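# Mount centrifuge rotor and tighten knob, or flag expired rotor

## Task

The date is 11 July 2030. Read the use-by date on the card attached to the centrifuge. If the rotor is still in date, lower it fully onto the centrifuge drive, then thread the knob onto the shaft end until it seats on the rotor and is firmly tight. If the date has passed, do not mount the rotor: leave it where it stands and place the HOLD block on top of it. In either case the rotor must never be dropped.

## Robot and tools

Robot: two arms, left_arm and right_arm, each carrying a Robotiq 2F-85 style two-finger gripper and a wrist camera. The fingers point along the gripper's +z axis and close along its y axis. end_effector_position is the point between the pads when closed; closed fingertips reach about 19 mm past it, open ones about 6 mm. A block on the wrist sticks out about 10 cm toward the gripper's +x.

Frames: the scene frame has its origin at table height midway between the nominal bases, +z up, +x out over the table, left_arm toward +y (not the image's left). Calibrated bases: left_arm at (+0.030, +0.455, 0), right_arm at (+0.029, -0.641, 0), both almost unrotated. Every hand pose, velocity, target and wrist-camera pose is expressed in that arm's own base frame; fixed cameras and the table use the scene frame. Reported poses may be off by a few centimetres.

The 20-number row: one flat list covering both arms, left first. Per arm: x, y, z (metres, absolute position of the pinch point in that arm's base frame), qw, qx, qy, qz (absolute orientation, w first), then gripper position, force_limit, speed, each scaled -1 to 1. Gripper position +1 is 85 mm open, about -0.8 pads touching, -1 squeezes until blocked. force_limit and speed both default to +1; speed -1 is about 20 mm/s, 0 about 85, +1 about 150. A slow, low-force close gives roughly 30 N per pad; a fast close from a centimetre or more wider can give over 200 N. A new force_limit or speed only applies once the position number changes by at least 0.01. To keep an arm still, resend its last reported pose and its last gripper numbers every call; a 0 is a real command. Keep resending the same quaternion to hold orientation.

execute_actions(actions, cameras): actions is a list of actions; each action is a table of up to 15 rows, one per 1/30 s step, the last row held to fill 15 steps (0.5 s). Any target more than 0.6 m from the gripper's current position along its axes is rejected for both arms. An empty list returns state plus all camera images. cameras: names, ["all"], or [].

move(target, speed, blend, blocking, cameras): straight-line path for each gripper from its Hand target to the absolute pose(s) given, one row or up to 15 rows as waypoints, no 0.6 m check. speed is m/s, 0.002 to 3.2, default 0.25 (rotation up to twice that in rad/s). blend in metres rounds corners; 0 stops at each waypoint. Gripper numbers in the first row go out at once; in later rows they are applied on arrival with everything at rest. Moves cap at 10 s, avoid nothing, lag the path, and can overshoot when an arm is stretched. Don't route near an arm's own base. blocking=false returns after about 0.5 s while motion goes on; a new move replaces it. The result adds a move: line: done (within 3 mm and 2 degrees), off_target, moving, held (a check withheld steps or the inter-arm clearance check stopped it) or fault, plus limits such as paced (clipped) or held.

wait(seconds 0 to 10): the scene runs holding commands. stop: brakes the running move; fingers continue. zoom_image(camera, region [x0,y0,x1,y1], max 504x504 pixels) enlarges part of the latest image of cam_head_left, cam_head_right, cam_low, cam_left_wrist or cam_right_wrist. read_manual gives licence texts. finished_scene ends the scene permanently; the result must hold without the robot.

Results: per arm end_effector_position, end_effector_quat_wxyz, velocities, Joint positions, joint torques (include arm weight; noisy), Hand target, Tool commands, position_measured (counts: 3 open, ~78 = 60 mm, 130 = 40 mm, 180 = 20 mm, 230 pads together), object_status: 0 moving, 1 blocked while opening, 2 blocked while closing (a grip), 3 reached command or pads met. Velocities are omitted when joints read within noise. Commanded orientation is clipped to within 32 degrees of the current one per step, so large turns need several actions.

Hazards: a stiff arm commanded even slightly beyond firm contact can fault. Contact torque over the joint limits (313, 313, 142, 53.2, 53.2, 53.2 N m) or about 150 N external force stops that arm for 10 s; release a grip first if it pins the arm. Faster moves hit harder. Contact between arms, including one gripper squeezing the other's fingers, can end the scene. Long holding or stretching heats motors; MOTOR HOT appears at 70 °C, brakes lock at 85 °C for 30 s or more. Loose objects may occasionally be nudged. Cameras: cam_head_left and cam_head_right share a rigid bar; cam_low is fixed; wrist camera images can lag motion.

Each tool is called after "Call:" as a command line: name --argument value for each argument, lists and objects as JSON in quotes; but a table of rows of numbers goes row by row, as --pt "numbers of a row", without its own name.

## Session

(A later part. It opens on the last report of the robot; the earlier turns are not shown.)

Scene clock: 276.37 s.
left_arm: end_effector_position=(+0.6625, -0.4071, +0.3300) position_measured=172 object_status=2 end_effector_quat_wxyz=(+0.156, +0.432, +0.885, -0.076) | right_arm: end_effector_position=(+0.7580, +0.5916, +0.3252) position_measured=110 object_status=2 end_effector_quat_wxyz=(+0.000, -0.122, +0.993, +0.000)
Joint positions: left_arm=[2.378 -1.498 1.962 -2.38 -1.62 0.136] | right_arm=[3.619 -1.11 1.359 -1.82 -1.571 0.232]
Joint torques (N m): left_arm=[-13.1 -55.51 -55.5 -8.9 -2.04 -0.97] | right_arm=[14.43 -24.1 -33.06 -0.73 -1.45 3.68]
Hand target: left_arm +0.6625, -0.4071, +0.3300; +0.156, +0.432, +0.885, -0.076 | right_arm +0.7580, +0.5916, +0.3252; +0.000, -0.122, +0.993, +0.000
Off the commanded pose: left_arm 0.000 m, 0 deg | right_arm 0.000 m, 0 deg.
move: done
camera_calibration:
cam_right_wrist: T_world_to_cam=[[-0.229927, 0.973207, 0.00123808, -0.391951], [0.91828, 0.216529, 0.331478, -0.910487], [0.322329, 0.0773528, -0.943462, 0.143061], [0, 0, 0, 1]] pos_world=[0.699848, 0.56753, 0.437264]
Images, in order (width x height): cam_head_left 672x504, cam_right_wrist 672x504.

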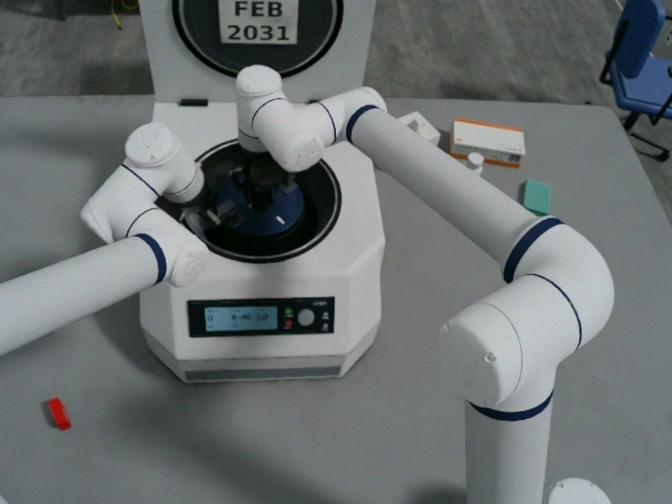

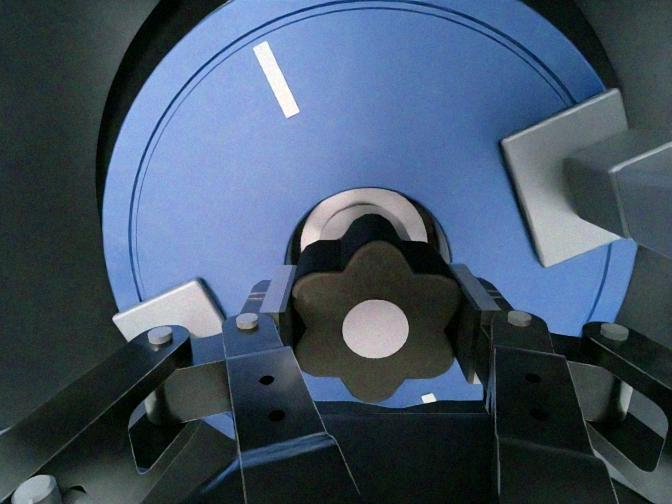

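Call:
move --pt "0.6625 -0.4071 0.33 0.1560 0.4317 0.8851 -0.0761 -1 0.003922 -1 0.7580 0.5916 0.3256 0 0.1219 -0.9925 0 0.9 0 1" --pt "0.6625 -0.4071 0.33 0.1560 0.4317 0.8851 -0.0761 -1 0.003922 -1 0.7580 0.5916 0.3256 0 0.9205 -0.3907 0 0.9 0 1" --pt "0.6625 -0.4071 0.33 0.1560 0.4317 0.8851 -0.0761 -1 0.003922 -1 0.7580 0.5916 0.3254 0 0.7986 0.6018 0 0.9 0 1" --speed '[0.7,1,1]'

Call:
move --pt "0.6625 -0.4071 0.33 0.1560 0.4317 0.8851 -0.0761 -1 0.003922 -1 0.7580 0.5916 0.3254 0 0.7986 0.6018 0 -1 0 -1" --pt "0.6625 -0.4071 0.33 0.1560 0.4317 0.8851 -0.0761 -1 0.003922 -1 0.7580 0.5916 0.3243 0 0.9205 -0.3907 0 -1 0 -1" --pt "0.6625 -0.4071 0.33 0.1560 0.4317 0.8851 -0.0761 -1 0.003922 -1 0.7580 0.5916 0.3232 0 0.1219 -0.9925 0 -1 0 -1" --speed '[0.5,0.7,0.7]' --cameras '["cam_right_wrist"]'

Call:
move --pt "0.6625 -0.4071 0.33 0.1560 0.4317 0.8851 -0.0761 -1 0.003922 -1 0.7580 0.5916 0.3234 0 0.1219 -0.9925 0 0.9 0 1" --pt "0.6625 -0.4071 0.33 0.1560 0.4317 0.8851 -0.0761 -1 0.003922 -1 0.7580 0.5916 0.3234 0 0.9205 -0.3907 0 0.9 0 1" --pt "0.6625 -0.4071 0.33 0.1560 0.4317 0.8851 -0.0761 -1 0.003922 -1 0.7580 0.5916 0.3232 0 0.7986 0.6018 0 0.9 0 1" --speed '[0.7,1,1]'

Call:
move --pt "0.6625 -0.4071 0.33 0.1560 0.4317 0.8851 -0.0761 -1 0.003922 -1 0.7580 0.5916 0.3232 0 0.7986 0.6018 0 -1 0 -1" --pt "0.6625 -0.4071 0.33 0.1560 0.4317 0.8851 -0.0761 -1 0.003922 -1 0.7580 0.5916 0.3221 0 0.9205 -0.3907 0 -1 0 -1" --pt "0.6625 -0.4071 0.33 0.1560 0.4317 0.8851 -0.0761 -1 0.003922 -1 0.7580 0.5916 0.3210 0 0.1219 -0.9925 0 -1 0 -1" --speed '[0.5,0.7,0.7]' --cameras '["cam_right_wrist","cam_head_left"]'

Scene clock: 281.50 s.
left_arm: end_effector_position=(+0.6625, -0.4071, +0.3300) position_measured=172 object_status=2 end_effector_quat_wxyz=(+0.156, +0.432, +0.885, -0.076) | right_arm: end_effector_position=(+0.7580, +0.5916, +0.3254) position_measured=16 object_status=3 end_effector_quat_wxyz=(+0.000, +0.799, +0.602, +0.000)
Joint positions: left_arm=[2.378 -1.498 1.962 -2.38 -1.62 0.136] | right_arm=[3.619 -1.11 1.359 -1.82 -1.571 -3.956]
Joint torques (N m): left_arm=[-13.07 -57.4 -55.53 -8.73 1.16 -0.78] | right_arm=[-15.55 -75.82 -37.53 -0.96 2.18 -3.1]
Hand target: left_arm +0.6625, -0.4071, +0.3300; +0.156, +0.432, +0.885, -0.076 | right_arm +0.7580, +0.5916, +0.3254; +0.000, +0.799, +0.602, +0.000
Off the commanded pose: left_arm 0.000 m, 0 deg | right_arm 0.000 m, 0 deg.
move: done

Scene clock: 288.20 s.
left_arm: end_effector_position=(+0.6625, -0.4071, +0.3300) position_measured=172 object_status=2 end_effector_quat_wxyz=(+0.156, +0.432, +0.885, -0.076) | right_arm: end_effector_position=(+0.7580, +0.5916, +0.3232) position_measured=110 object_status=2 end_effector_quat_wxyz=(+0.000, -0.122, +0.993, +0.000)
Joint positions: left_arm=[2.378 -1.498 1.962 -2.38 -1.62 0.136] | right_arm=[3.619 -1.109 1.361 -1.823 -1.571 0.232]
Joint torques (N m): left_arm=[-61.99 -102.84 -42.99 0.53 -13.21 -0.69] | right_arm=[11.78 -34.28 -37.06 0.78 -0.47 11.16]
Hand target: left_arm +0.6625, -0.4071, +0.3300; +0.156, +0.432, +0.885, -0.076 | right_arm +0.7580, +0.5916, +0.3232; +0.000, -0.122, +0.993, +0.000
Off the commanded pose: left_arm 0.000 m, 0 deg | right_arm 0.000 m, 0 deg.
move: done
camera_calibration:
cam_right_wrist: T_world_to_cam=[[-0.229838, 0.973228, 0.00126993, -0.392038], [0.918302, 0.216434, 0.331479, -0.909786], [0.32233, 0.0773526, -0.943462, 0.141173], [0, 0, 0, 1]] pos_world=[0.699848, 0.56753, 0.435264]
Images, in order (width x height): cam_right_wrist 672x504.

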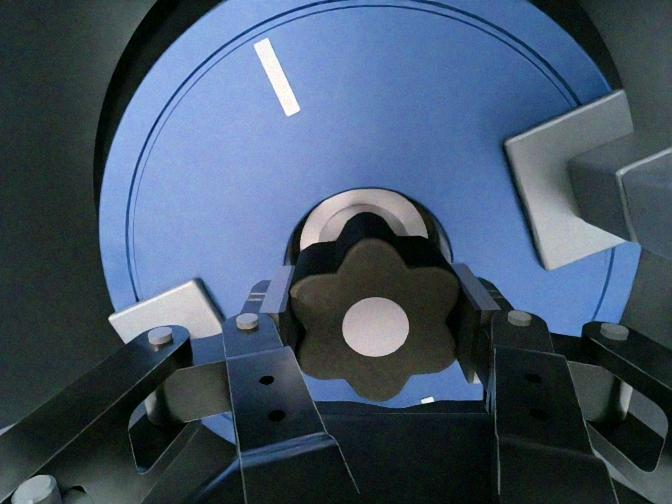

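Scene clock: 292.70 s.
left_arm: end_effector_position=(+0.6625, -0.4071, +0.3300) position_measured=172 object_status=2 end_effector_quat_wxyz=(+0.156, +0.432, +0.885, -0.076) | right_arm: end_effector_position=(+0.7580, +0.5916, +0.3232) position_measured=16 object_status=3 end_effector_quat_wxyz=(+0.000, +0.799, +0.602, +0.000)
Joint positions: left_arm=[2.378 -1.498 1.962 -2.38 -1.62 0.136] | right_arm=[3.619 -1.109 1.361 -1.823 -1.571 -3.956]
Joint torques (N m): left_arm=[8.3 -51.11 -43.61 -4.38 1.27 -0.64] | right_arm=[-13.88 -74.12 -38 -1.43 2.71 -3.46]
Hand target: left_arm +0.6625, -0.4071, +0.3300; +0.156, +0.432, +0.885, -0.076 | right_arm +0.7580, +0.5916, +0.3232; +0.000, +0.799, +0.602, +0.000
Off the commanded pose: left_arm 0.000 m, 0 deg | right_arm 0.000 m, 0 deg.
move: done

Scene clock: 296.67 s.
left_arm: end_effector_position=(+0.6794, -0.3955, +0.3302) position_measured=172 object_status=2 end_effector_quat_wxyz=(+0.171, +0.448, +0.876, -0.053) | right_arm: end_effector_position=(+0.7580, +0.5916, +0.3229) position_measured=108 object_status=2 end_effector_quat_wxyz=(+0.000, +0.950, +0.313, +0.000)
Joint positions: left_arm=[2.389 -1.492 1.96 -2.399 -1.578 0.191] | right_arm=[3.619 -1.109 1.362 -1.824 -1.571 -3.3]
Joint torques (N m): left_arm=[-4.29 -91.57 -49.61 -5.22 0.02 -6.68] | right_arm=[-3.51 -34.37 -24.95 5.36 -0.61 20.95]
Hand target: left_arm +0.6793, -0.3956, +0.3302; +0.171, +0.447, +0.876, -0.053 | right_arm +0.7580, +0.5916, +0.3229; +0.000, +0.950, +0.313, +0.000
Tool commands: left_gripper/position=-1.0 left_gripper/force_limit=+0.003922 left_gripper/speed=-1.0 right_gripper/position=-1.0 right_gripper/force_limit=+0.0 right_gripper/speed=-1.0
Off the commanded pose: left_arm 0.020 m, 4 deg | right_arm 0.002 m, 158 deg.
FORCE FAULT: contact force on the left arm reached its limit, and that arm stopped. The contact can be on any part of that arm, not only on its tool. That arm's remaining commands of this call were not run. That arm is still stopped at the end of this call. That arm stays stopped for about 9 more seconds. Until then a move that you send moves the other arm only, and its call returns only when the move has ended. Once the stop has ended, the next robot result says so. If the stop ends while you think or write, that arm runs what you send next. While its stop runs, that arm takes no new command, but its gripper still runs the gripper command that each later call begins with. Until it ends, the stop uses up actions while you think or wait. An arm that is not stopped still takes commands.
move: fault (left_arm), off_target (right_arm; braked at the fault stop of left_arm); path passed 1 of 3 targets
camera_calibration:
cam_right_wrist: T_world_to_cam=[[0.58351, -0.812105, 0.00117909, 0.0476003], [-0.766414, -0.550198, 0.331499, 0.820877], [-0.268563, -0.194336, -0.943455, 0.749522], [0, 0, 0, 1]] pos_world=[0.80265, 0.635961, 0.434964]
Images, in order (width x height): cam_head_left 672x504, cam_right_wrist 672x504.

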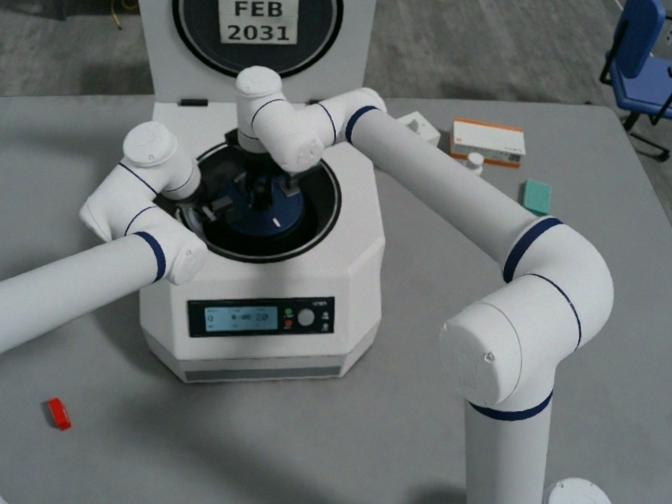

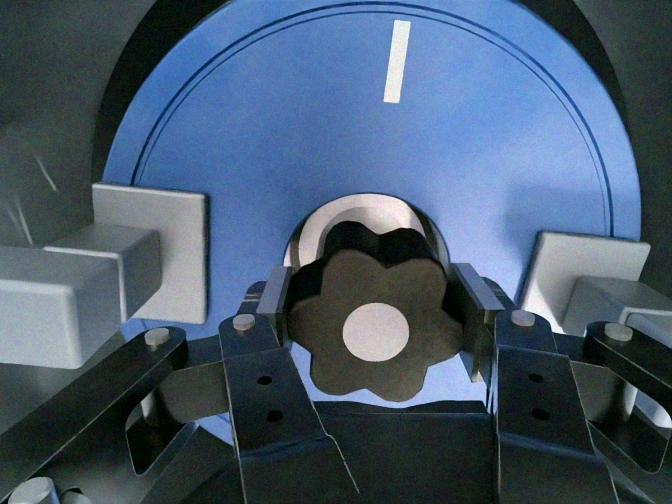

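Call:
zoom_image --camera "cam_right_wrist" --region '[270, 160, 470, 300]'

Call:
zoom_image --camera "cam_head_left" --region '[240, 180, 280, 215]'

Scaled by 2.520.

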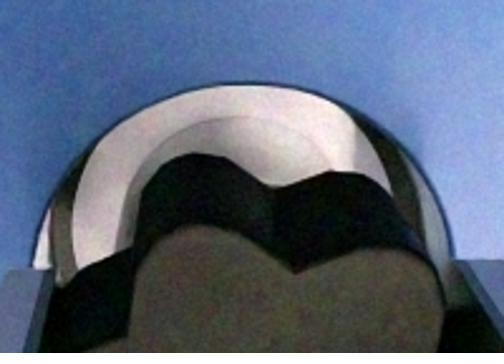

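Scaled by 12.600.

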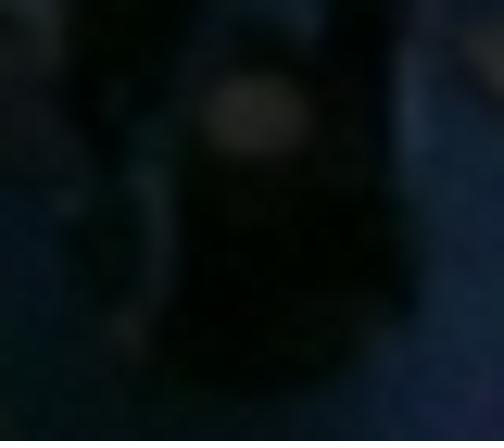

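Call:
wait --seconds 4

Call:
wait --seconds 2.5 --cameras '["cam_right_wrist","cam_left_wrist"]'

Scene clock: 301.33 s.
left_arm: end_effector_position=(+0.6794, -0.3955, +0.3302) position_measured=172 object_status=2 end_effector_quat_wxyz=(+0.171, +0.448, +0.876, -0.053) | right_arm: end_effector_position=(+0.7580, +0.5916, +0.3229) position_measured=108 object_status=2 end_effector_quat_wxyz=(+0.000, +0.950, +0.313, +0.000)
Joint positions: left_arm=[2.389 -1.492 1.96 -2.399 -1.578 0.191] | right_arm=[3.619 -1.109 1.362 -1.824 -1.571 -3.3]
Joint torques (N m): left_arm=[-4.65 -91.4 -49.59 -5.15 -0.05 -6.74] | right_arm=[1.06 -33.73 -13.17 5.29 -0.15 15.6]
Hand target: left_arm +0.6793, -0.3956, +0.3302; +0.171, +0.447, +0.876, -0.053 | right_arm +0.7580, +0.5916, +0.3229; +0.000, +0.950, +0.313, +0.000
Tool commands: left_gripper/position=-1.0 left_gripper/force_limit=+0.003922 left_gripper/speed=-1.0 right_gripper/position=-1.0 right_gripper/force_limit=+0.0 right_gripper/speed=-1.0
Off the commanded pose: left_arm 0.020 m, 4 deg | right_arm 0.002 m, 158 deg.
FORCE FAULT, CONTINUED: the left arm was still stopped when this call began, by the force fault that an earlier result reported. Since the last result the stop counts as 9 of the actions that you can send in this scene. That arm is still stopped at the end of this call. That arm stays stopped for about 4 more seconds. If the stop ends while you think or write, that arm runs what you send next. While its stop runs, that arm takes no new command, but its gripper still runs the gripper command that each later call begins with.
wait: 4.00 s; at rest from the start

Scene clock: 303.83 s.
left_arm: end_effector_position=(+0.6794, -0.3955, +0.3302) position_measured=172 object_status=2 end_effector_quat_wxyz=(+0.171, +0.448, +0.876, -0.053) | right_arm: end_effector_position=(+0.7580, +0.5916, +0.3229) position_measured=108 object_status=2 end_effector_quat_wxyz=(+0.000, +0.950, +0.313, +0.000)
Joint positions: left_arm=[2.389 -1.492 1.96 -2.399 -1.578 0.191] | right_arm=[3.619 -1.109 1.362 -1.824 -1.571 -3.3]
Joint torques (N m): left_arm=[-5.16 -91.59 -49.65 -5.42 -0.05 -6.63] | right_arm=[-0.14 -36.02 -14.48 5.6 -0.13 15.46]
Hand target: left_arm +0.6793, -0.3956, +0.3302; +0.171, +0.447, +0.876, -0.053 | right_arm +0.7580, +0.5916, +0.3229; +0.000, +0.950, +0.313, +0.000
Tool commands: left_gripper/position=-1.0 left_gripper/force_limit=+0.003922 left_gripper/speed=-1.0 right_gripper/position=-1.0 right_gripper/force_limit=+0.0 right_gripper/speed=-1.0
Off the commanded pose: left_arm 0.020 m, 4 deg | right_arm 0.002 m, 158 deg.
FORCE FAULT, CONTINUED: the left arm was still stopped when this call began, by the force fault that an earlier result reported. Since the last result the stop counts as 5 of the actions that you can send in this scene. That arm is still stopped at the end of this call. That arm stays stopped for about 2 more seconds. If the stop ends while you think or write, that arm runs what you send next. While its stop runs, that arm takes no new command, but its gripper still runs the gripper command that each later call begins with.
wait: 2.50 s; at rest by 0.17 s
camera_calibration:
cam_left_wrist: T_world_to_cam=[[0.805081, 0.591718, 0.0414121, -0.314614], [0.430194, -0.630528, 0.64604, -0.738356], [0.408385, -0.5023, -0.762179, -0.0989294], [0, 0, 0, 1]] pos_world=[0.611327, -0.329083, 0.414635]
cam_right_wrist: T_world_to_cam=[[0.583576, -0.812057, 0.00123682, 0.0474913], [-0.766365, -0.550235, 0.33155, 0.820872], [-0.268557, -0.194432, -0.943437, 0.749476], [0, 0, 0, 1]] pos_world=[0.80265, 0.635961, 0.434864]
Images, in order (width x height): cam_left_wrist 672x504, cam_right_wrist 672x504.

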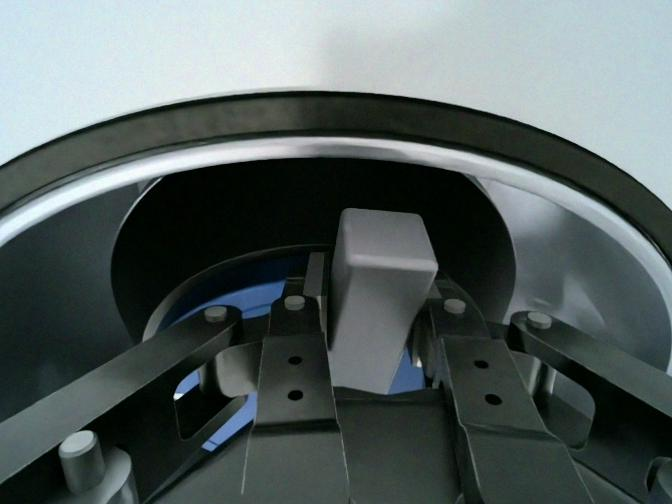

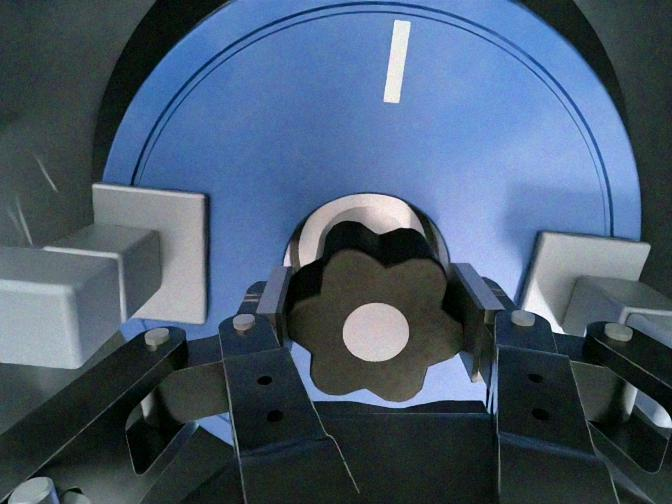

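Call:
move --pt "0.6793 -0.3956 0.3302 0.171 0.447 0.876 -0.053 -1 0.003922 -1 0.7580 0.5916 0.3229 0 0.950 0.313 0 0.9 0 0" --pt "0.6793 -0.3956 0.3302 0.171 0.447 0.876 -0.053 -1 0.003922 -1 0.7580 0.5916 0.50 0 0.950 0.313 0 0.9 0 0" --speed 0.12 --cameras '["all"]'

Call:
zoom_image --camera "cam_head_left" --region '[210, 160, 310, 240]'

Call:
zoom_image --camera "cam_right_wrist" --region '[270, 200, 430, 360]'

Scene clock: 306.73 s.
left_arm: end_effector_position=(+0.6783, -0.3965, +0.3303) position_measured=172 object_status=2 end_effector_quat_wxyz=(+0.170, +0.448, +0.876, -0.054) | right_arm: end_effector_position=(+0.7580, +0.5916, +0.4999) position_measured=16 object_status=3 end_effector_quat_wxyz=(+0.000, +0.950, +0.313, +0.000)
Joint positions: left_arm=[2.388 -1.492 1.96 -2.398 -1.581 0.191] | right_arm=[3.619 -1.14 1.096 -1.526 -1.571 -3.301]
Joint torques (N m): left_arm=[35.4 -57.95 -50.95 -13.25 20.06 -6.49] | right_arm=[-5.71 -52.74 -53.81 -0.92 0.97 -2.77]
Hand target: left_arm +0.6783, -0.3965, +0.3303; +0.170, +0.448, +0.876, -0.054 | right_arm +0.7580, +0.5916, +0.5000; +0.000, +0.950, +0.313, +0.000
Tool commands: left_gripper/position=-1.0 left_gripper/force_limit=+0.003922 left_gripper/speed=-1.0 right_gripper/position=+0.9 right_gripper/force_limit=+0.0 right_gripper/speed=+0.0
Off the commanded pose: right_arm 0.000 m, 0 deg.
FORCE FAULT, CONTINUED: the left arm's stop, for the force fault that an earlier result reported, is over. That arm was still stopped when this call began, so it ran no command of this call. That arm's target is now where it stood when the stop ended, not its last command. That arm accepts commands again.
move: done (right_arm), not run (left_arm; its earlier fault stop)
camera_calibration:
cam_left_wrist: T_world_to_cam=[[0.806271, 0.590293, 0.0384956, -0.313599], [0.430535, -0.630198, 0.646135, -0.738659], [0.405668, -0.504386, -0.762252, -0.0977459], [0, 0, 0, 1]] pos_world=[0.610516, -0.329688, 0.414839]
cam_right_wrist: T_world_to_cam=[[0.584181, -0.811623, 0.00118821, 0.0466824], [-0.765975, -0.550839, 0.331449, 0.762266], [-0.268357, -0.194536, -0.943473, 0.916478], [0, 0, 0, 1]] pos_world=[0.802549, 0.636063, 0.611964]

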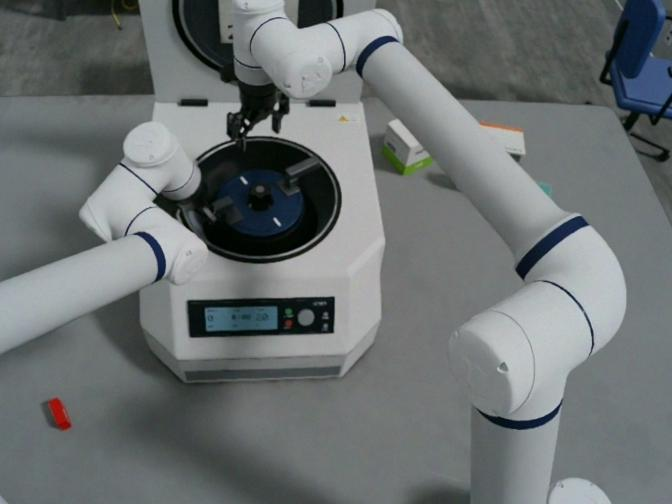

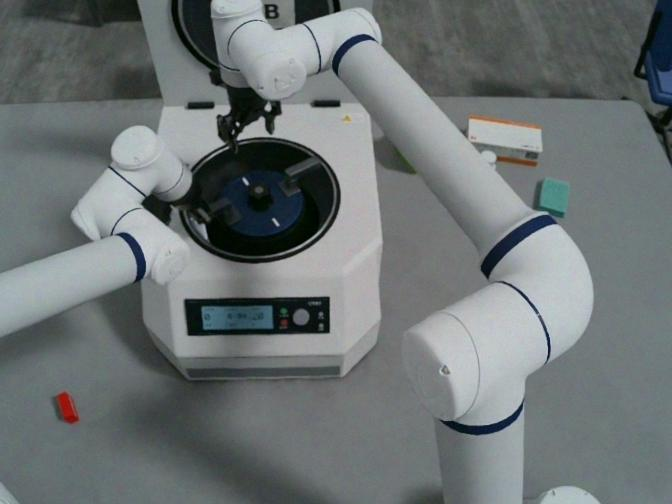

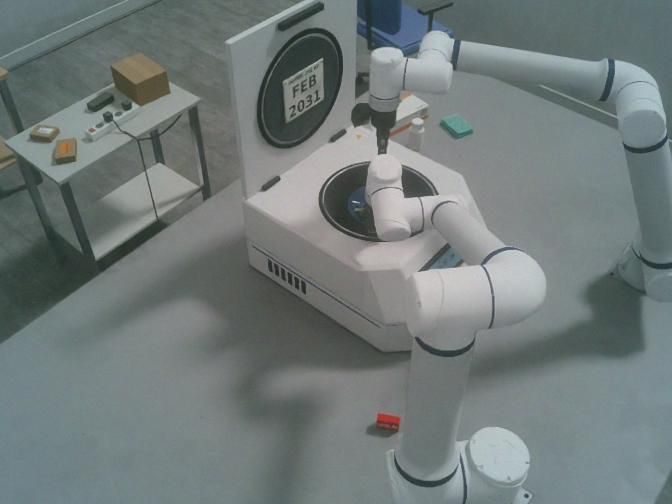

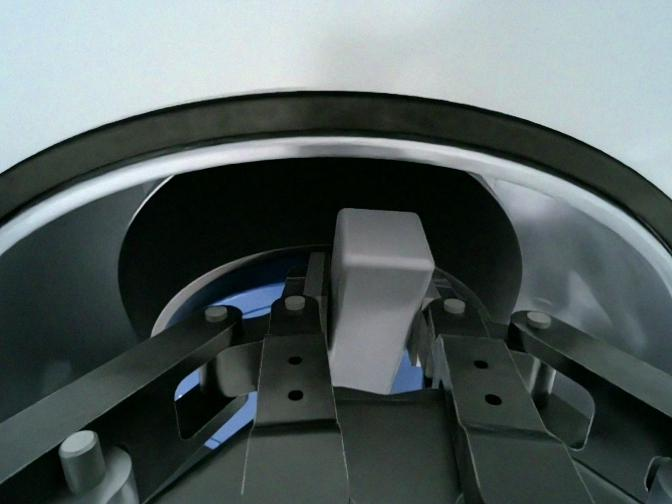

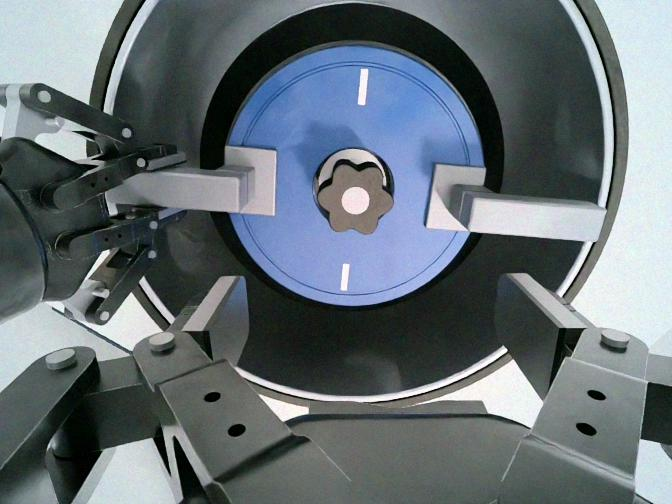

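Scaled by 5.040.

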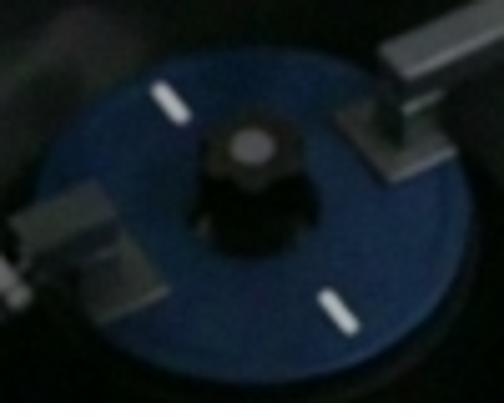

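Scaled by 3.150.

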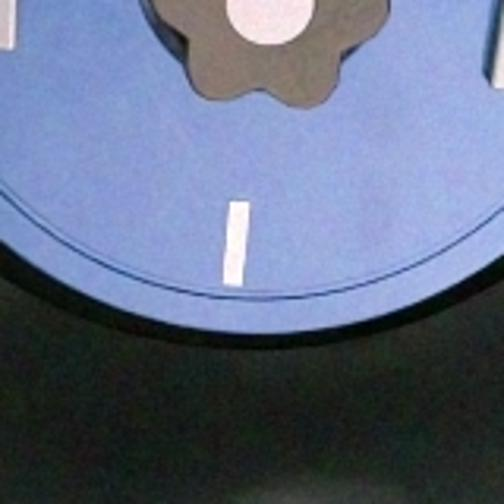

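Call:
move --pt "0.6783 -0.3965 0.3303 0.170 0.448 0.876 -0.054 0.95 0.003922 -0.5 0.7580 0.5916 0.50 0 0.950 0.313 0 0.9 0 0" --pt "0.6550 -0.3630 0.45 0.170 0.448 0.876 -0.054 0.95 0.003922 -0.5 0.7580 0.5916 0.51 0 0.950 0.313 0 0.9 0 0" --pt "0.52 -0.17 0.50 0.170 0.448 0.876 -0.054 0.95 0.003922 -0.5 0.7580 0.5916 0.51 0 0.950 0.313 0 0.9 0 0" --speed '[0.1,0.1,0.25]' --blend '[0,0.01,0]' --cameras '["cam_right_wrist","cam_head_left","cam_low"]'

Call:
zoom_image --camera "cam_low" --region '[310, 150, 450, 250]'

Call:
zoom_image --camera "cam_right_wrist" --region '[300, 120, 420, 260]'

Scene clock: 311.27 s.
left_arm: end_effector_position=(+0.5201, -0.1701, +0.4999) position_measured=9 object_status=3 end_effector_quat_wxyz=(+0.170, +0.448, +0.876, -0.054) | right_arm: end_effector_position=(+0.7580, +0.5916, +0.5100) position_measured=16 object_status=3 end_effector_quat_wxyz=(+0.000, +0.950, +0.313, +0.000)
Joint positions: left_arm=[2.526 -1.997 2.056 -1.985 -1.628 0.319] | right_arm=[3.619 -1.139 1.076 -1.508 -1.571 -3.301]
Joint torques (N m): left_arm=[14.94 -47.58 -46.53 -2.33 -1.78 3.18] | right_arm=[6.29 -54.85 -53.21 -1.08 -1.57 2.27]
Hand target: left_arm +0.5200, -0.1700, +0.5000; +0.170, +0.448, +0.876, -0.054 | right_arm +0.7580, +0.5916, +0.5100; +0.000, +0.950, +0.313, +0.000
Off the commanded pose: left_arm 0.000 m, 0 deg | right_arm 0.000 m, 0 deg.
move: done
camera_calibration:
cam_right_wrist: T_world_to_cam=[[0.584203, -0.811607, 0.0012649, 0.0465946], [-0.76596, -0.550829, 0.331501, 0.758867], [-0.268351, -0.194632, -0.943454, 0.926053], [0, 0, 0, 1]] pos_world=[0.802549, 0.636063, 0.622064]
Images, in order (width x height): cam_head_left 672x504, cam_low 672x504, cam_right_wrist 672x504.

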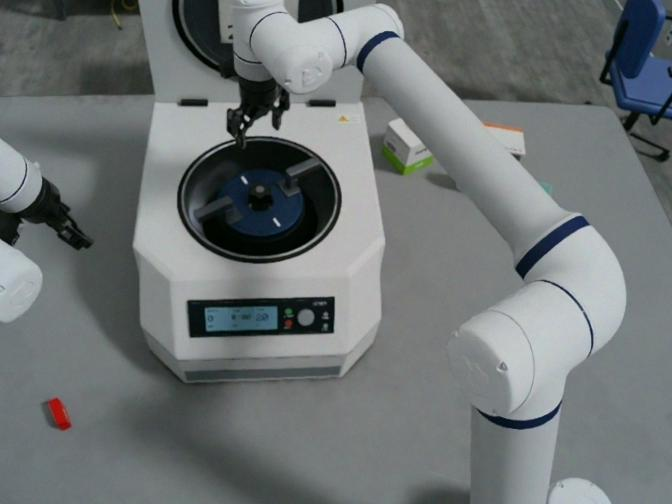

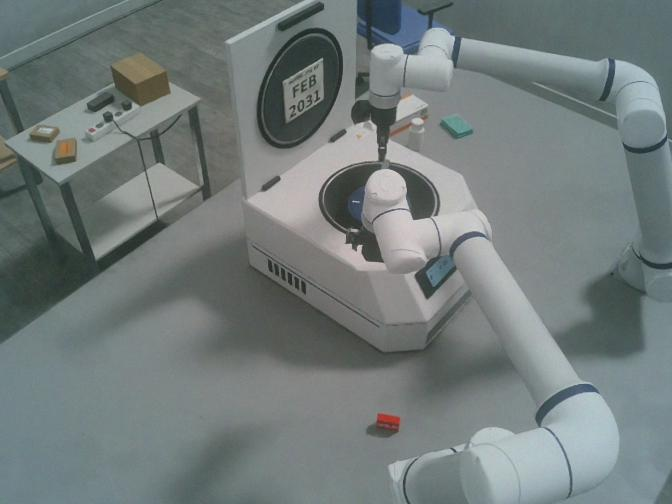

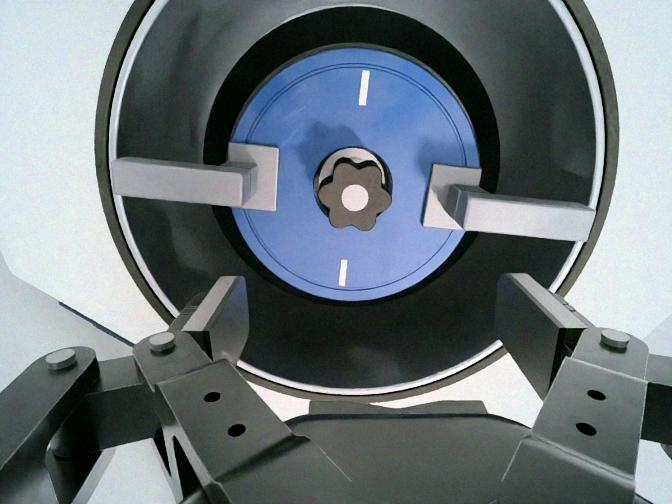

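Scaled by 3.600.

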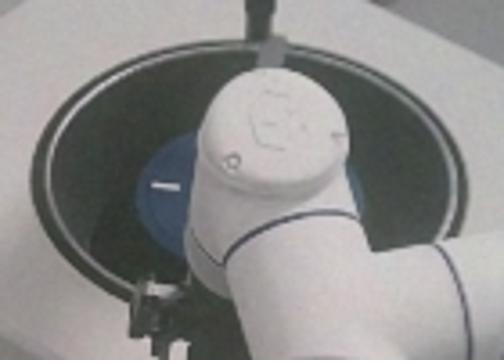

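Scaled by 3.600.

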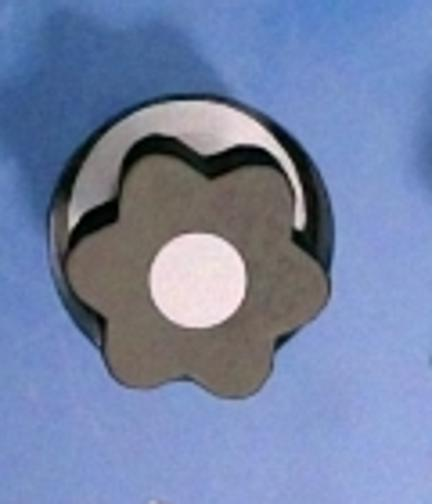

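Call:
move --pt "0.52 -0.17 0.50 0.170 0.448 0.876 -0.054 0.95 0.003922 -0.5 0.58 0.30 0.50 0 0.950 0.313 0 0.9 0 0" --pt "0.7459 -0.3535 0.443 0.2126 0.6744 0.6744 -0.2126 0.95 0.003922 -0.5 0.55 0.25 0.48 0 0.950 0.313 0 0.9 0 0" --speed 0.3 --blend '[0.05,0]' --cameras '["cam_left_wrist","cam_head_left"]'

Call:
zoom_image --camera "cam_left_wrist" --region '[290, 170, 410, 290]'

Call:
zoom_image --camera "cam_head_left" --region '[235, 170, 285, 220]'

Scene clock: 314.77 s.
left_arm: end_effector_position=(+0.7458, -0.3534, +0.4430) position_measured=9 object_status=3 end_effector_quat_wxyz=(+0.213, +0.674, +0.674, -0.213) | right_arm: end_effector_position=(+0.5500, +0.2500, +0.4800) position_measured=16 object_status=3 end_effector_quat_wxyz=(+0.000, +0.950, +0.313, +0.000)
Joint positions: left_arm=[2.654 -1.421 1.718 -2.185 -2.102 0.997] | right_arm=[3.27 -1.751 1.822 -1.642 -1.571 -3.65]
Joint torques (N m): left_arm=[16 -80.76 -62.67 -1.94 -2.61 2.86] | right_arm=[-15.93 -34.39 -38.74 -3.73 2.49 -3.11]
Hand target: left_arm +0.7459, -0.3535, +0.4430; +0.213, +0.674, +0.674, -0.213 | right_arm +0.5500, +0.2500, +0.4800; +0.000, +0.950, +0.313, +0.000
Off the commanded pose: left_arm 0.000 m, 0 deg | right_arm 0.000 m, 0 deg.
move: done
camera_calibration:
cam_left_wrist: T_world_to_cam=[[0.999817, -0.00763021, -0.0175677, -0.728632], [0.00999644, -0.574502, 0.818442, -0.556451], [-0.0163376, -0.818468, -0.57432, 0.10291], [0, 0, 0, 1]] pos_world=[0.735742, -0.241013, 0.501726]
Images, in order (width x height): cam_head_left 672x504, cam_left_wrist 672x504.

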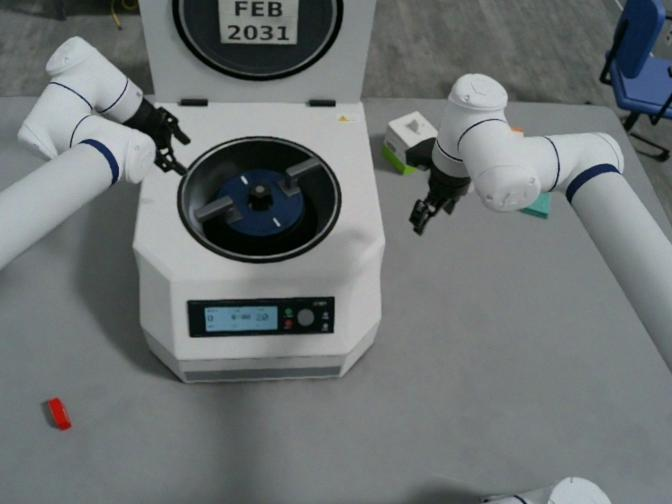

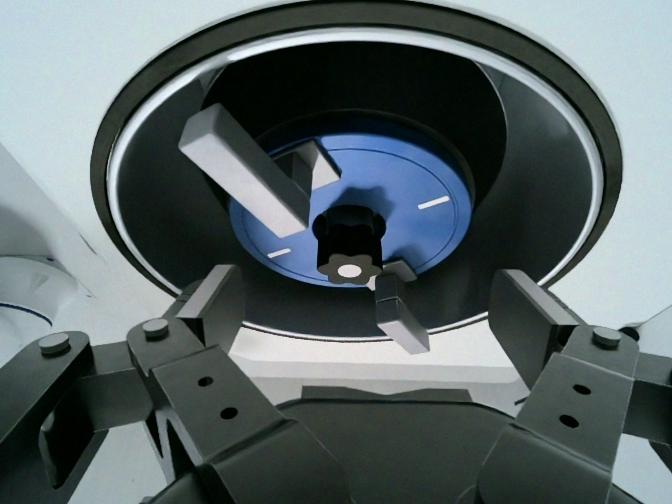

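Scaled by 4.200.

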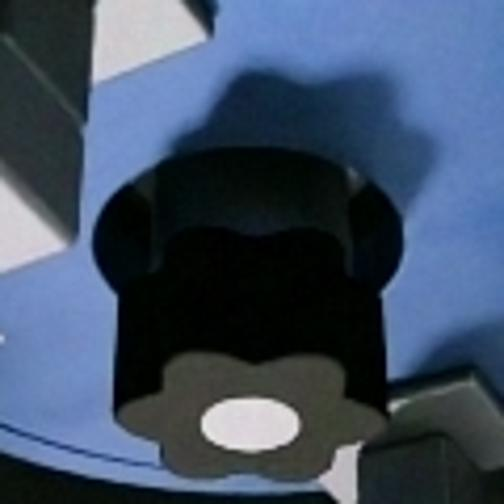

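Scaled by 10.080.

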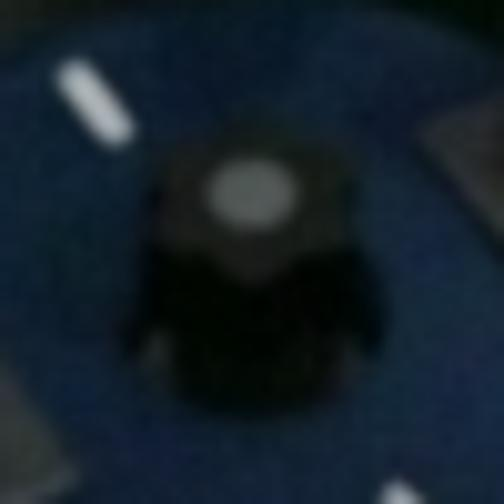

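Call:
move --pt "0.6572 -0.3613 0.443 0.1503 0.4924 0.8529 -0.0868 0.95 0.003922 -0.5 0.7578 0.5916 0.47 -0.0041 0.8363 0.5483 -0.0063 0.9 0 0" --pt "0.6709 -0.3850 0.365 0.1503 0.4924 0.8529 -0.0868 0.95 0.003922 -0.5 0.7578 0.5916 0.42 -0.0041 0.8363 0.5483 -0.0063 0.9 0 0" --speed '[0.25,0.1]' --cameras '["cam_left_wrist","cam_right_wrist","cam_head_left"]'

Scene clock: 323.43 s.
left_arm: end_effector_position=(+0.6709, -0.3850, +0.3651) position_measured=9 object_status=3 end_effector_quat_wxyz=(+0.150, +0.492, +0.853, -0.087) | right_arm: end_effector_position=(+0.7578, +0.5916, +0.4201) position_measured=16 object_status=3 end_effector_quat_wxyz=(-0.004, +0.836, +0.548, -0.006)
Joint positions: left_arm=[2.431 -1.52 1.915 -2.296 -1.684 0.317] | right_arm=[3.617 -1.132 1.22 -1.646 -1.564 -3.827]
Joint torques (N m): left_arm=[-15.03 -63.6 -42.57 -10.39 1.28 -1.93] | right_arm=[11.19 -54.86 -40.11 -3.36 -1.43 -3.24]
Hand target: left_arm +0.6709, -0.3850, +0.3650; +0.150, +0.492, +0.853, -0.087 | right_arm +0.7578, +0.5916, +0.4200; -0.004, +0.836, +0.548, -0.006
Off the commanded pose: left_arm 0.000 m, 0 deg | right_arm 0.000 m, 0 deg.
move: done
camera_calibration:
cam_left_wrist: T_world_to_cam=[[0.867372, 0.497295, -0.0190784, -0.371543], [0.391971, -0.659042, 0.64189, -0.734372], [0.306635, -0.564235, -0.76656, -0.0174723], [0, 0, 0, 1]] pos_world=[0.615475, -0.309074, 0.450903]
cam_right_wrist: T_world_to_cam=[[0.911877, -0.410274, -0.0124961, -0.433163], [-0.382411, -0.860221, 0.337315, 0.678448], [-0.149141, -0.302811, -0.941309, 0.81388], [0, 0, 0, 1]] pos_world=[0.77582, 0.652352, 0.531849]
Images, in order (width x height): cam_head_left 672x504, cam_left_wrist 672x504, cam_right_wrist 672x504.

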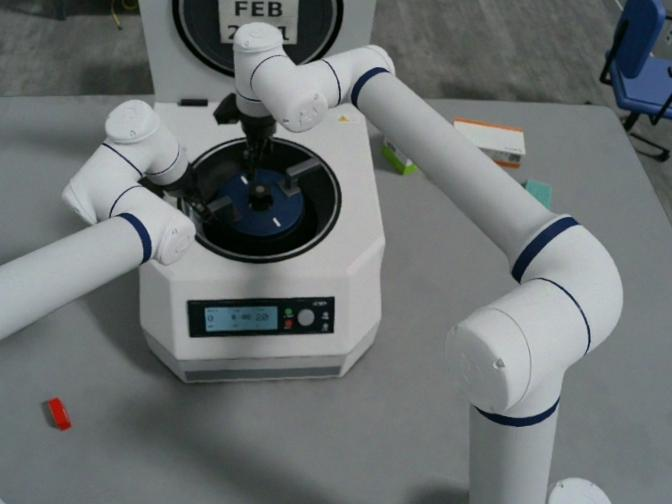

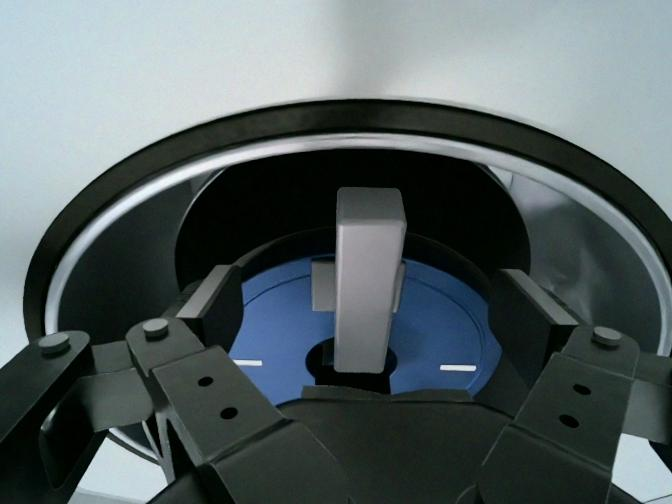

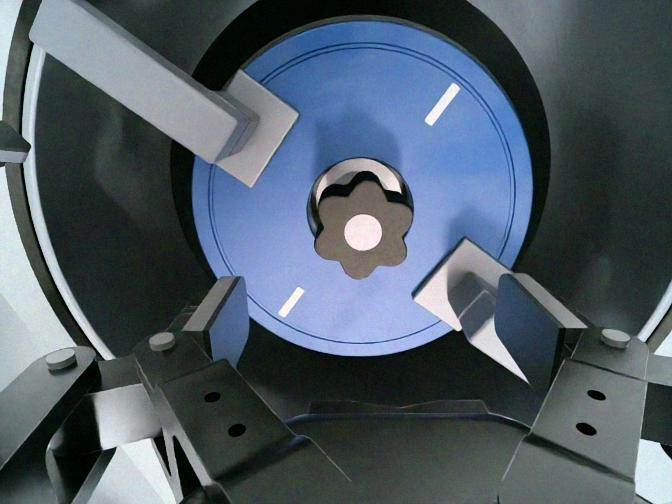

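Call:
move --pt "0.6777 -0.3968 0.33 0.1503 0.4924 0.8529 -0.0868 0.95 0.003922 -0.5 0.7578 0.5916 0.35 -0.0041 0.8363 0.5483 -0.0063 0.9 0 0" --pt "0.6777 -0.3968 0.33 0.1503 0.4924 0.8529 -0.0868 -1 0.003922 -0.5 0.7578 0.5916 0.3225 -0.0041 0.8363 0.5483 -0.0063 0.9 0 0" --pt "0.6777 -0.3968 0.33 0.1503 0.4924 0.8529 -0.0868 -1 0.003922 -0.5 0.7578 0.5916 0.3225 -0.0041 0.8363 0.5483 -0.0063 -1 0 -1" --speed 0.1 --cameras '["cam_right_wrist"]'

Scene clock: 329.00 s.
left_arm: end_effector_position=(+0.6777, -0.3968, +0.3300) position_measured=172 object_status=2 end_effector_quat_wxyz=(+0.150, +0.492, +0.853, -0.087) | right_arm: end_effector_position=(+0.7578, +0.5916, +0.3225) position_measured=106 object_status=0 end_effector_quat_wxyz=(-0.004, +0.836, +0.548, -0.006)
Joint positions: left_arm=[2.424 -1.476 1.935 -2.361 -1.682 0.311] | right_arm=[3.617 -1.104 1.353 -1.806 -1.564 -3.827]
Joint torques (N m): left_arm=[11.3 -81.15 -55.54 -4.13 0.25 -1.45] | right_arm=[-1.14 -54.66 -38.21 0.05 1.4 -2.88]
Hand target: left_arm +0.6777, -0.3968, +0.3300; +0.150, +0.492, +0.853, -0.087 | right_arm +0.7578, +0.5916, +0.3225; -0.004, +0.836, +0.548, -0.006
Off the commanded pose: left_arm 0.000 m, 0 deg | right_arm 0.000 m, 0 deg.
move: done
camera_calibration:
cam_right_wrist: T_world_to_cam=[[0.911855, -0.410326, -0.0123798, -0.434384], [-0.3825, -0.860195, 0.337281, 0.711437], [-0.149044, -0.302816, -0.941323, 0.721942], [0, 0, 0, 1]] pos_world=[0.775821, 0.652351, 0.434249]
Images, in order (width x height): cam_right_wrist 672x504.

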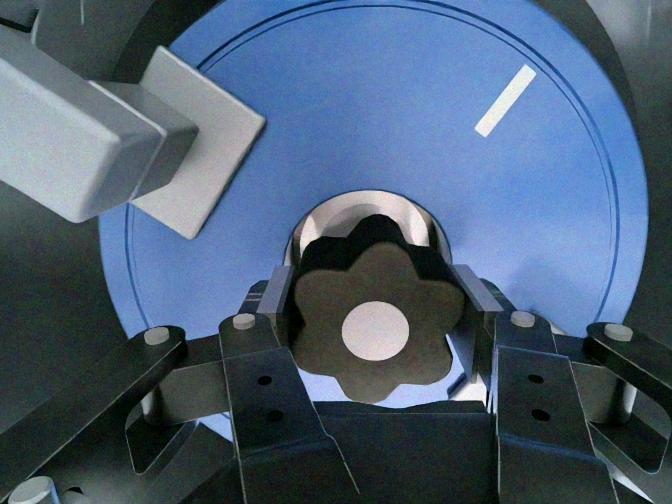

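Call:
move --target '[0.6777,-0.3968,0.33,0.1503,0.4924,0.8529,-0.0868,-1,0.003922,-0.5,0.7578,0.5916,0.3221,-0.0017,0.9734,0.2292,-0.0073,-1,0,-1]' --speed 0.15 --cameras '["cam_right_wrist"]'

Scene clock: 355.07 s.
left_arm: end_effector_position=(+0.6885, -0.3910, +0.3301) position_measured=172 object_status=2 end_effector_quat_wxyz=(+0.160, +0.499, +0.849, -0.071) | right_arm: end_effector_position=(+0.7578, +0.5916, +0.3223) position_measured=108 object_status=2 end_effector_quat_wxyz=(-0.003, +0.936, +0.353, -0.007)
Joint positions: left_arm=[2.428 -1.472 1.933 -2.375 -1.651 0.335] | right_arm=[3.617 -1.104 1.353 -1.806 -1.564 -3.389]
Joint torques (N m): left_arm=[-0.06 -90.91 -49.99 -5.99 -0.6 -3.19] | right_arm=[0.41 -59.91 -14.28 9.5 -2.06 15.22]
Hand target: left_arm +0.6885, -0.3910, +0.3302; +0.160, +0.499, +0.849, -0.071 | right_arm +0.7578, +0.5916, +0.3222; -0.003, +0.936, +0.353, -0.007
Tool commands: left_gripper/position=-1.0 left_gripper/force_limit=+0.003922 left_gripper/speed=-0.498039 right_gripper/position=-1.0 right_gripper/force_limit=+0.0 right_gripper/speed=-1.0
Off the commanded pose: left_arm 0.012 m, 2 deg | right_arm 0.000 m, 15 deg.
FORCE FAULT: contact force on the left arm reached its limit, and that arm stopped. The contact can be on any part of that arm, not only on its tool. That arm's remaining commands of this call were not run. That arm is still stopped at the end of this call. That arm stays stopped for about 9 more seconds. Until then a move that you send moves the other arm only, and its call returns only when the move has ended. Once the stop has ended, the next robot result says so. If the stop ends while you think or write, that arm runs what you send next. While its stop runs, that arm takes no new command, but its gripper still runs the gripper command that each later call begins with. Until it ends, the stop uses up actions while you think or wait. An arm that is not stopped still takes commands.
move: fault (left_arm), off_target (right_arm; braked at the fault stop of left_arm)
camera_calibration:
cam_right_wrist: T_world_to_cam=[[0.651303, -0.75877, -0.00851689, -0.0320982], [-0.711092, -0.614219, 0.342174, 0.813484], [-0.264863, -0.216803, -0.939598, 0.758047], [0, 0, 0, 1]] pos_world=[0.800146, 0.639648, 0.433633]
Images, in order (width x height): cam_right_wrist 672x504.

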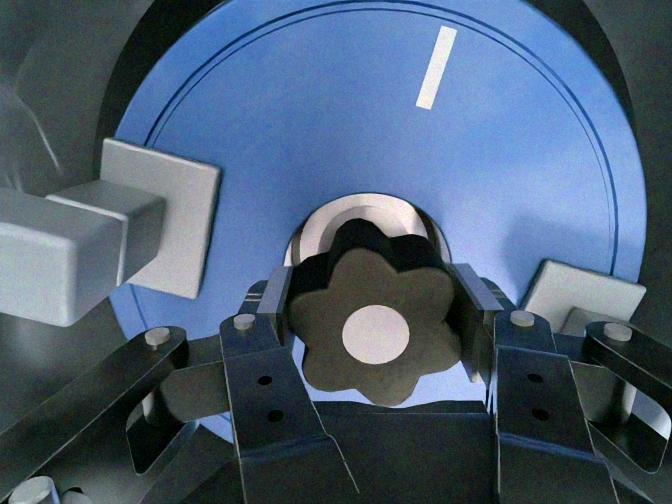

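Call:
move --pt "0.6885 -0.3910 0.3302 0.160 0.499 0.849 -0.071 -1 0.003922 -0.5 0.7578 0.5916 0.3222 -0.003 0.936 0.353 -0.007 0.95 0 0" --pt "0.6885 -0.3910 0.3302 0.160 0.499 0.849 -0.071 -1 0.003922 -0.5 0.7578 0.5916 0.45 -0.003 0.936 0.353 -0.007 0.95 0 0" --pt "0.6885 -0.3910 0.3302 0.160 0.499 0.849 -0.071 -1 0.003922 -0.5 0.8174 0.4818 0.42 0 0.8594 -0.5113 0 0.95 0 0" --speed '[0.1,0.2,0.5]' --cameras '["cam_right_wrist","cam_left_wrist"]'

Scene clock: 360.27 s.
left_arm: end_effector_position=(+0.6878, -0.3915, +0.3302) position_measured=172 object_status=2 end_effector_quat_wxyz=(+0.160, +0.499, +0.849, -0.072) | right_arm: end_effector_position=(+0.8174, +0.4818, +0.4200) position_measured=9 object_status=3 end_effector_quat_wxyz=(+0.000, +0.859, -0.511, +0.000)
Joint positions: left_arm=[2.427 -1.472 1.933 -2.375 -1.653 0.335] | right_arm=[3.486 -1.159 1.262 -1.674 -1.571 -1.724]
Joint torques (N m): left_arm=[14.76 -71.77 -50.59 -12.39 12.23 -3.2] | right_arm=[-15.28 -70.21 -39.69 -3.64 -2.38 3.4]
Hand target: left_arm +0.6885, -0.3910, +0.3302; +0.160, +0.499, +0.849, -0.071 | right_arm +0.8174, +0.4818, +0.4200; +0.000, +0.859, -0.511, +0.000
Tool commands: left_gripper/position=-1.0 left_gripper/force_limit=+0.003922 left_gripper/speed=-0.498039 right_gripper/position=+0.95 right_gripper/force_limit=+0.0 right_gripper/speed=+0.0
Off the commanded pose: right_arm 0.000 m, 0 deg.
FORCE FAULT, CONTINUED: the left arm was still stopped when this call began, by the force fault that an earlier result reported. Since the last result the stop counts as 1 of the actions that you can send in this scene. That arm ran no command of this call. That arm is still stopped at the end of this call. That arm stays stopped for about 4 more seconds. If the stop ends while you think or write, that arm runs what you send next. While its stop runs, that arm takes no new command, but its gripper still runs the gripper command that each later call begins with.
move: done (right_arm), not run (left_arm; its earlier fault stop)
camera_calibration:
cam_left_wrist: T_world_to_cam=[[0.872016, 0.489126, 0.0185411, -0.402449], [0.364244, -0.673749, 0.642953, -0.709938], [0.326977, -0.553912, -0.765681, -0.0632964], [0, 0, 0, 1]] pos_world=[0.63023, -0.316532, 0.415454]
cam_right_wrist: T_world_to_cam=[[-0.884668, -0.466219, 0.00126813, 0.957111], [-0.439488, 0.834846, 0.331484, -0.160766], [-0.155603, 0.292696, -0.94346, 0.508752], [0, 0, 0, 1]] pos_world=[0.855234, 0.431529, 0.532064]
Images, in order (width x height): cam_left_wrist 672x504, cam_right_wrist 672x504.

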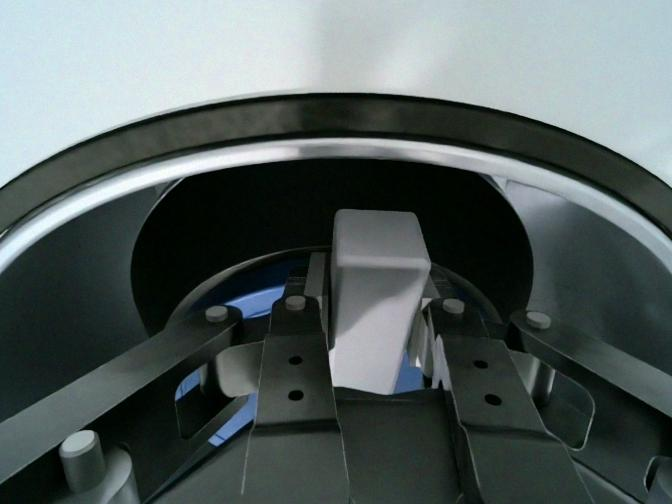

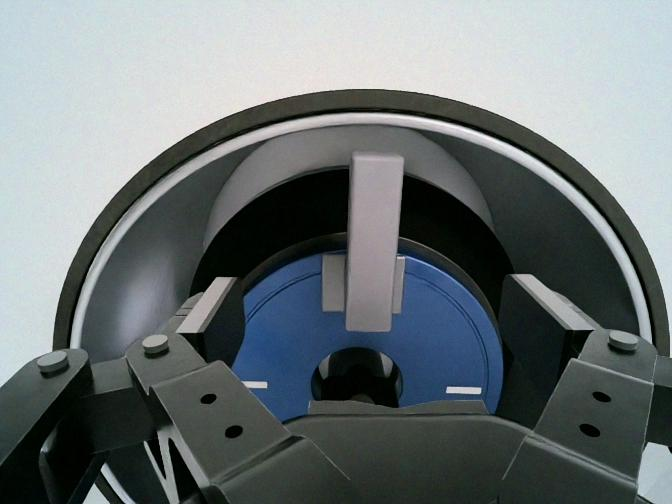

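Call:
zoom_image --camera "cam_right_wrist" --region '[300, 335, 420, 415]'

Scaled by 4.200.

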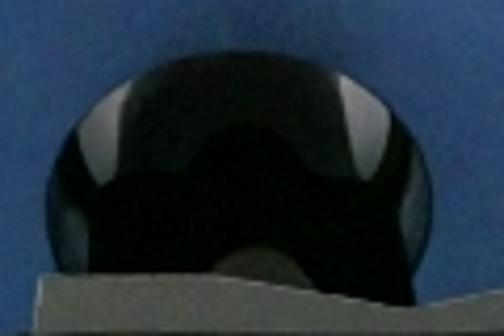

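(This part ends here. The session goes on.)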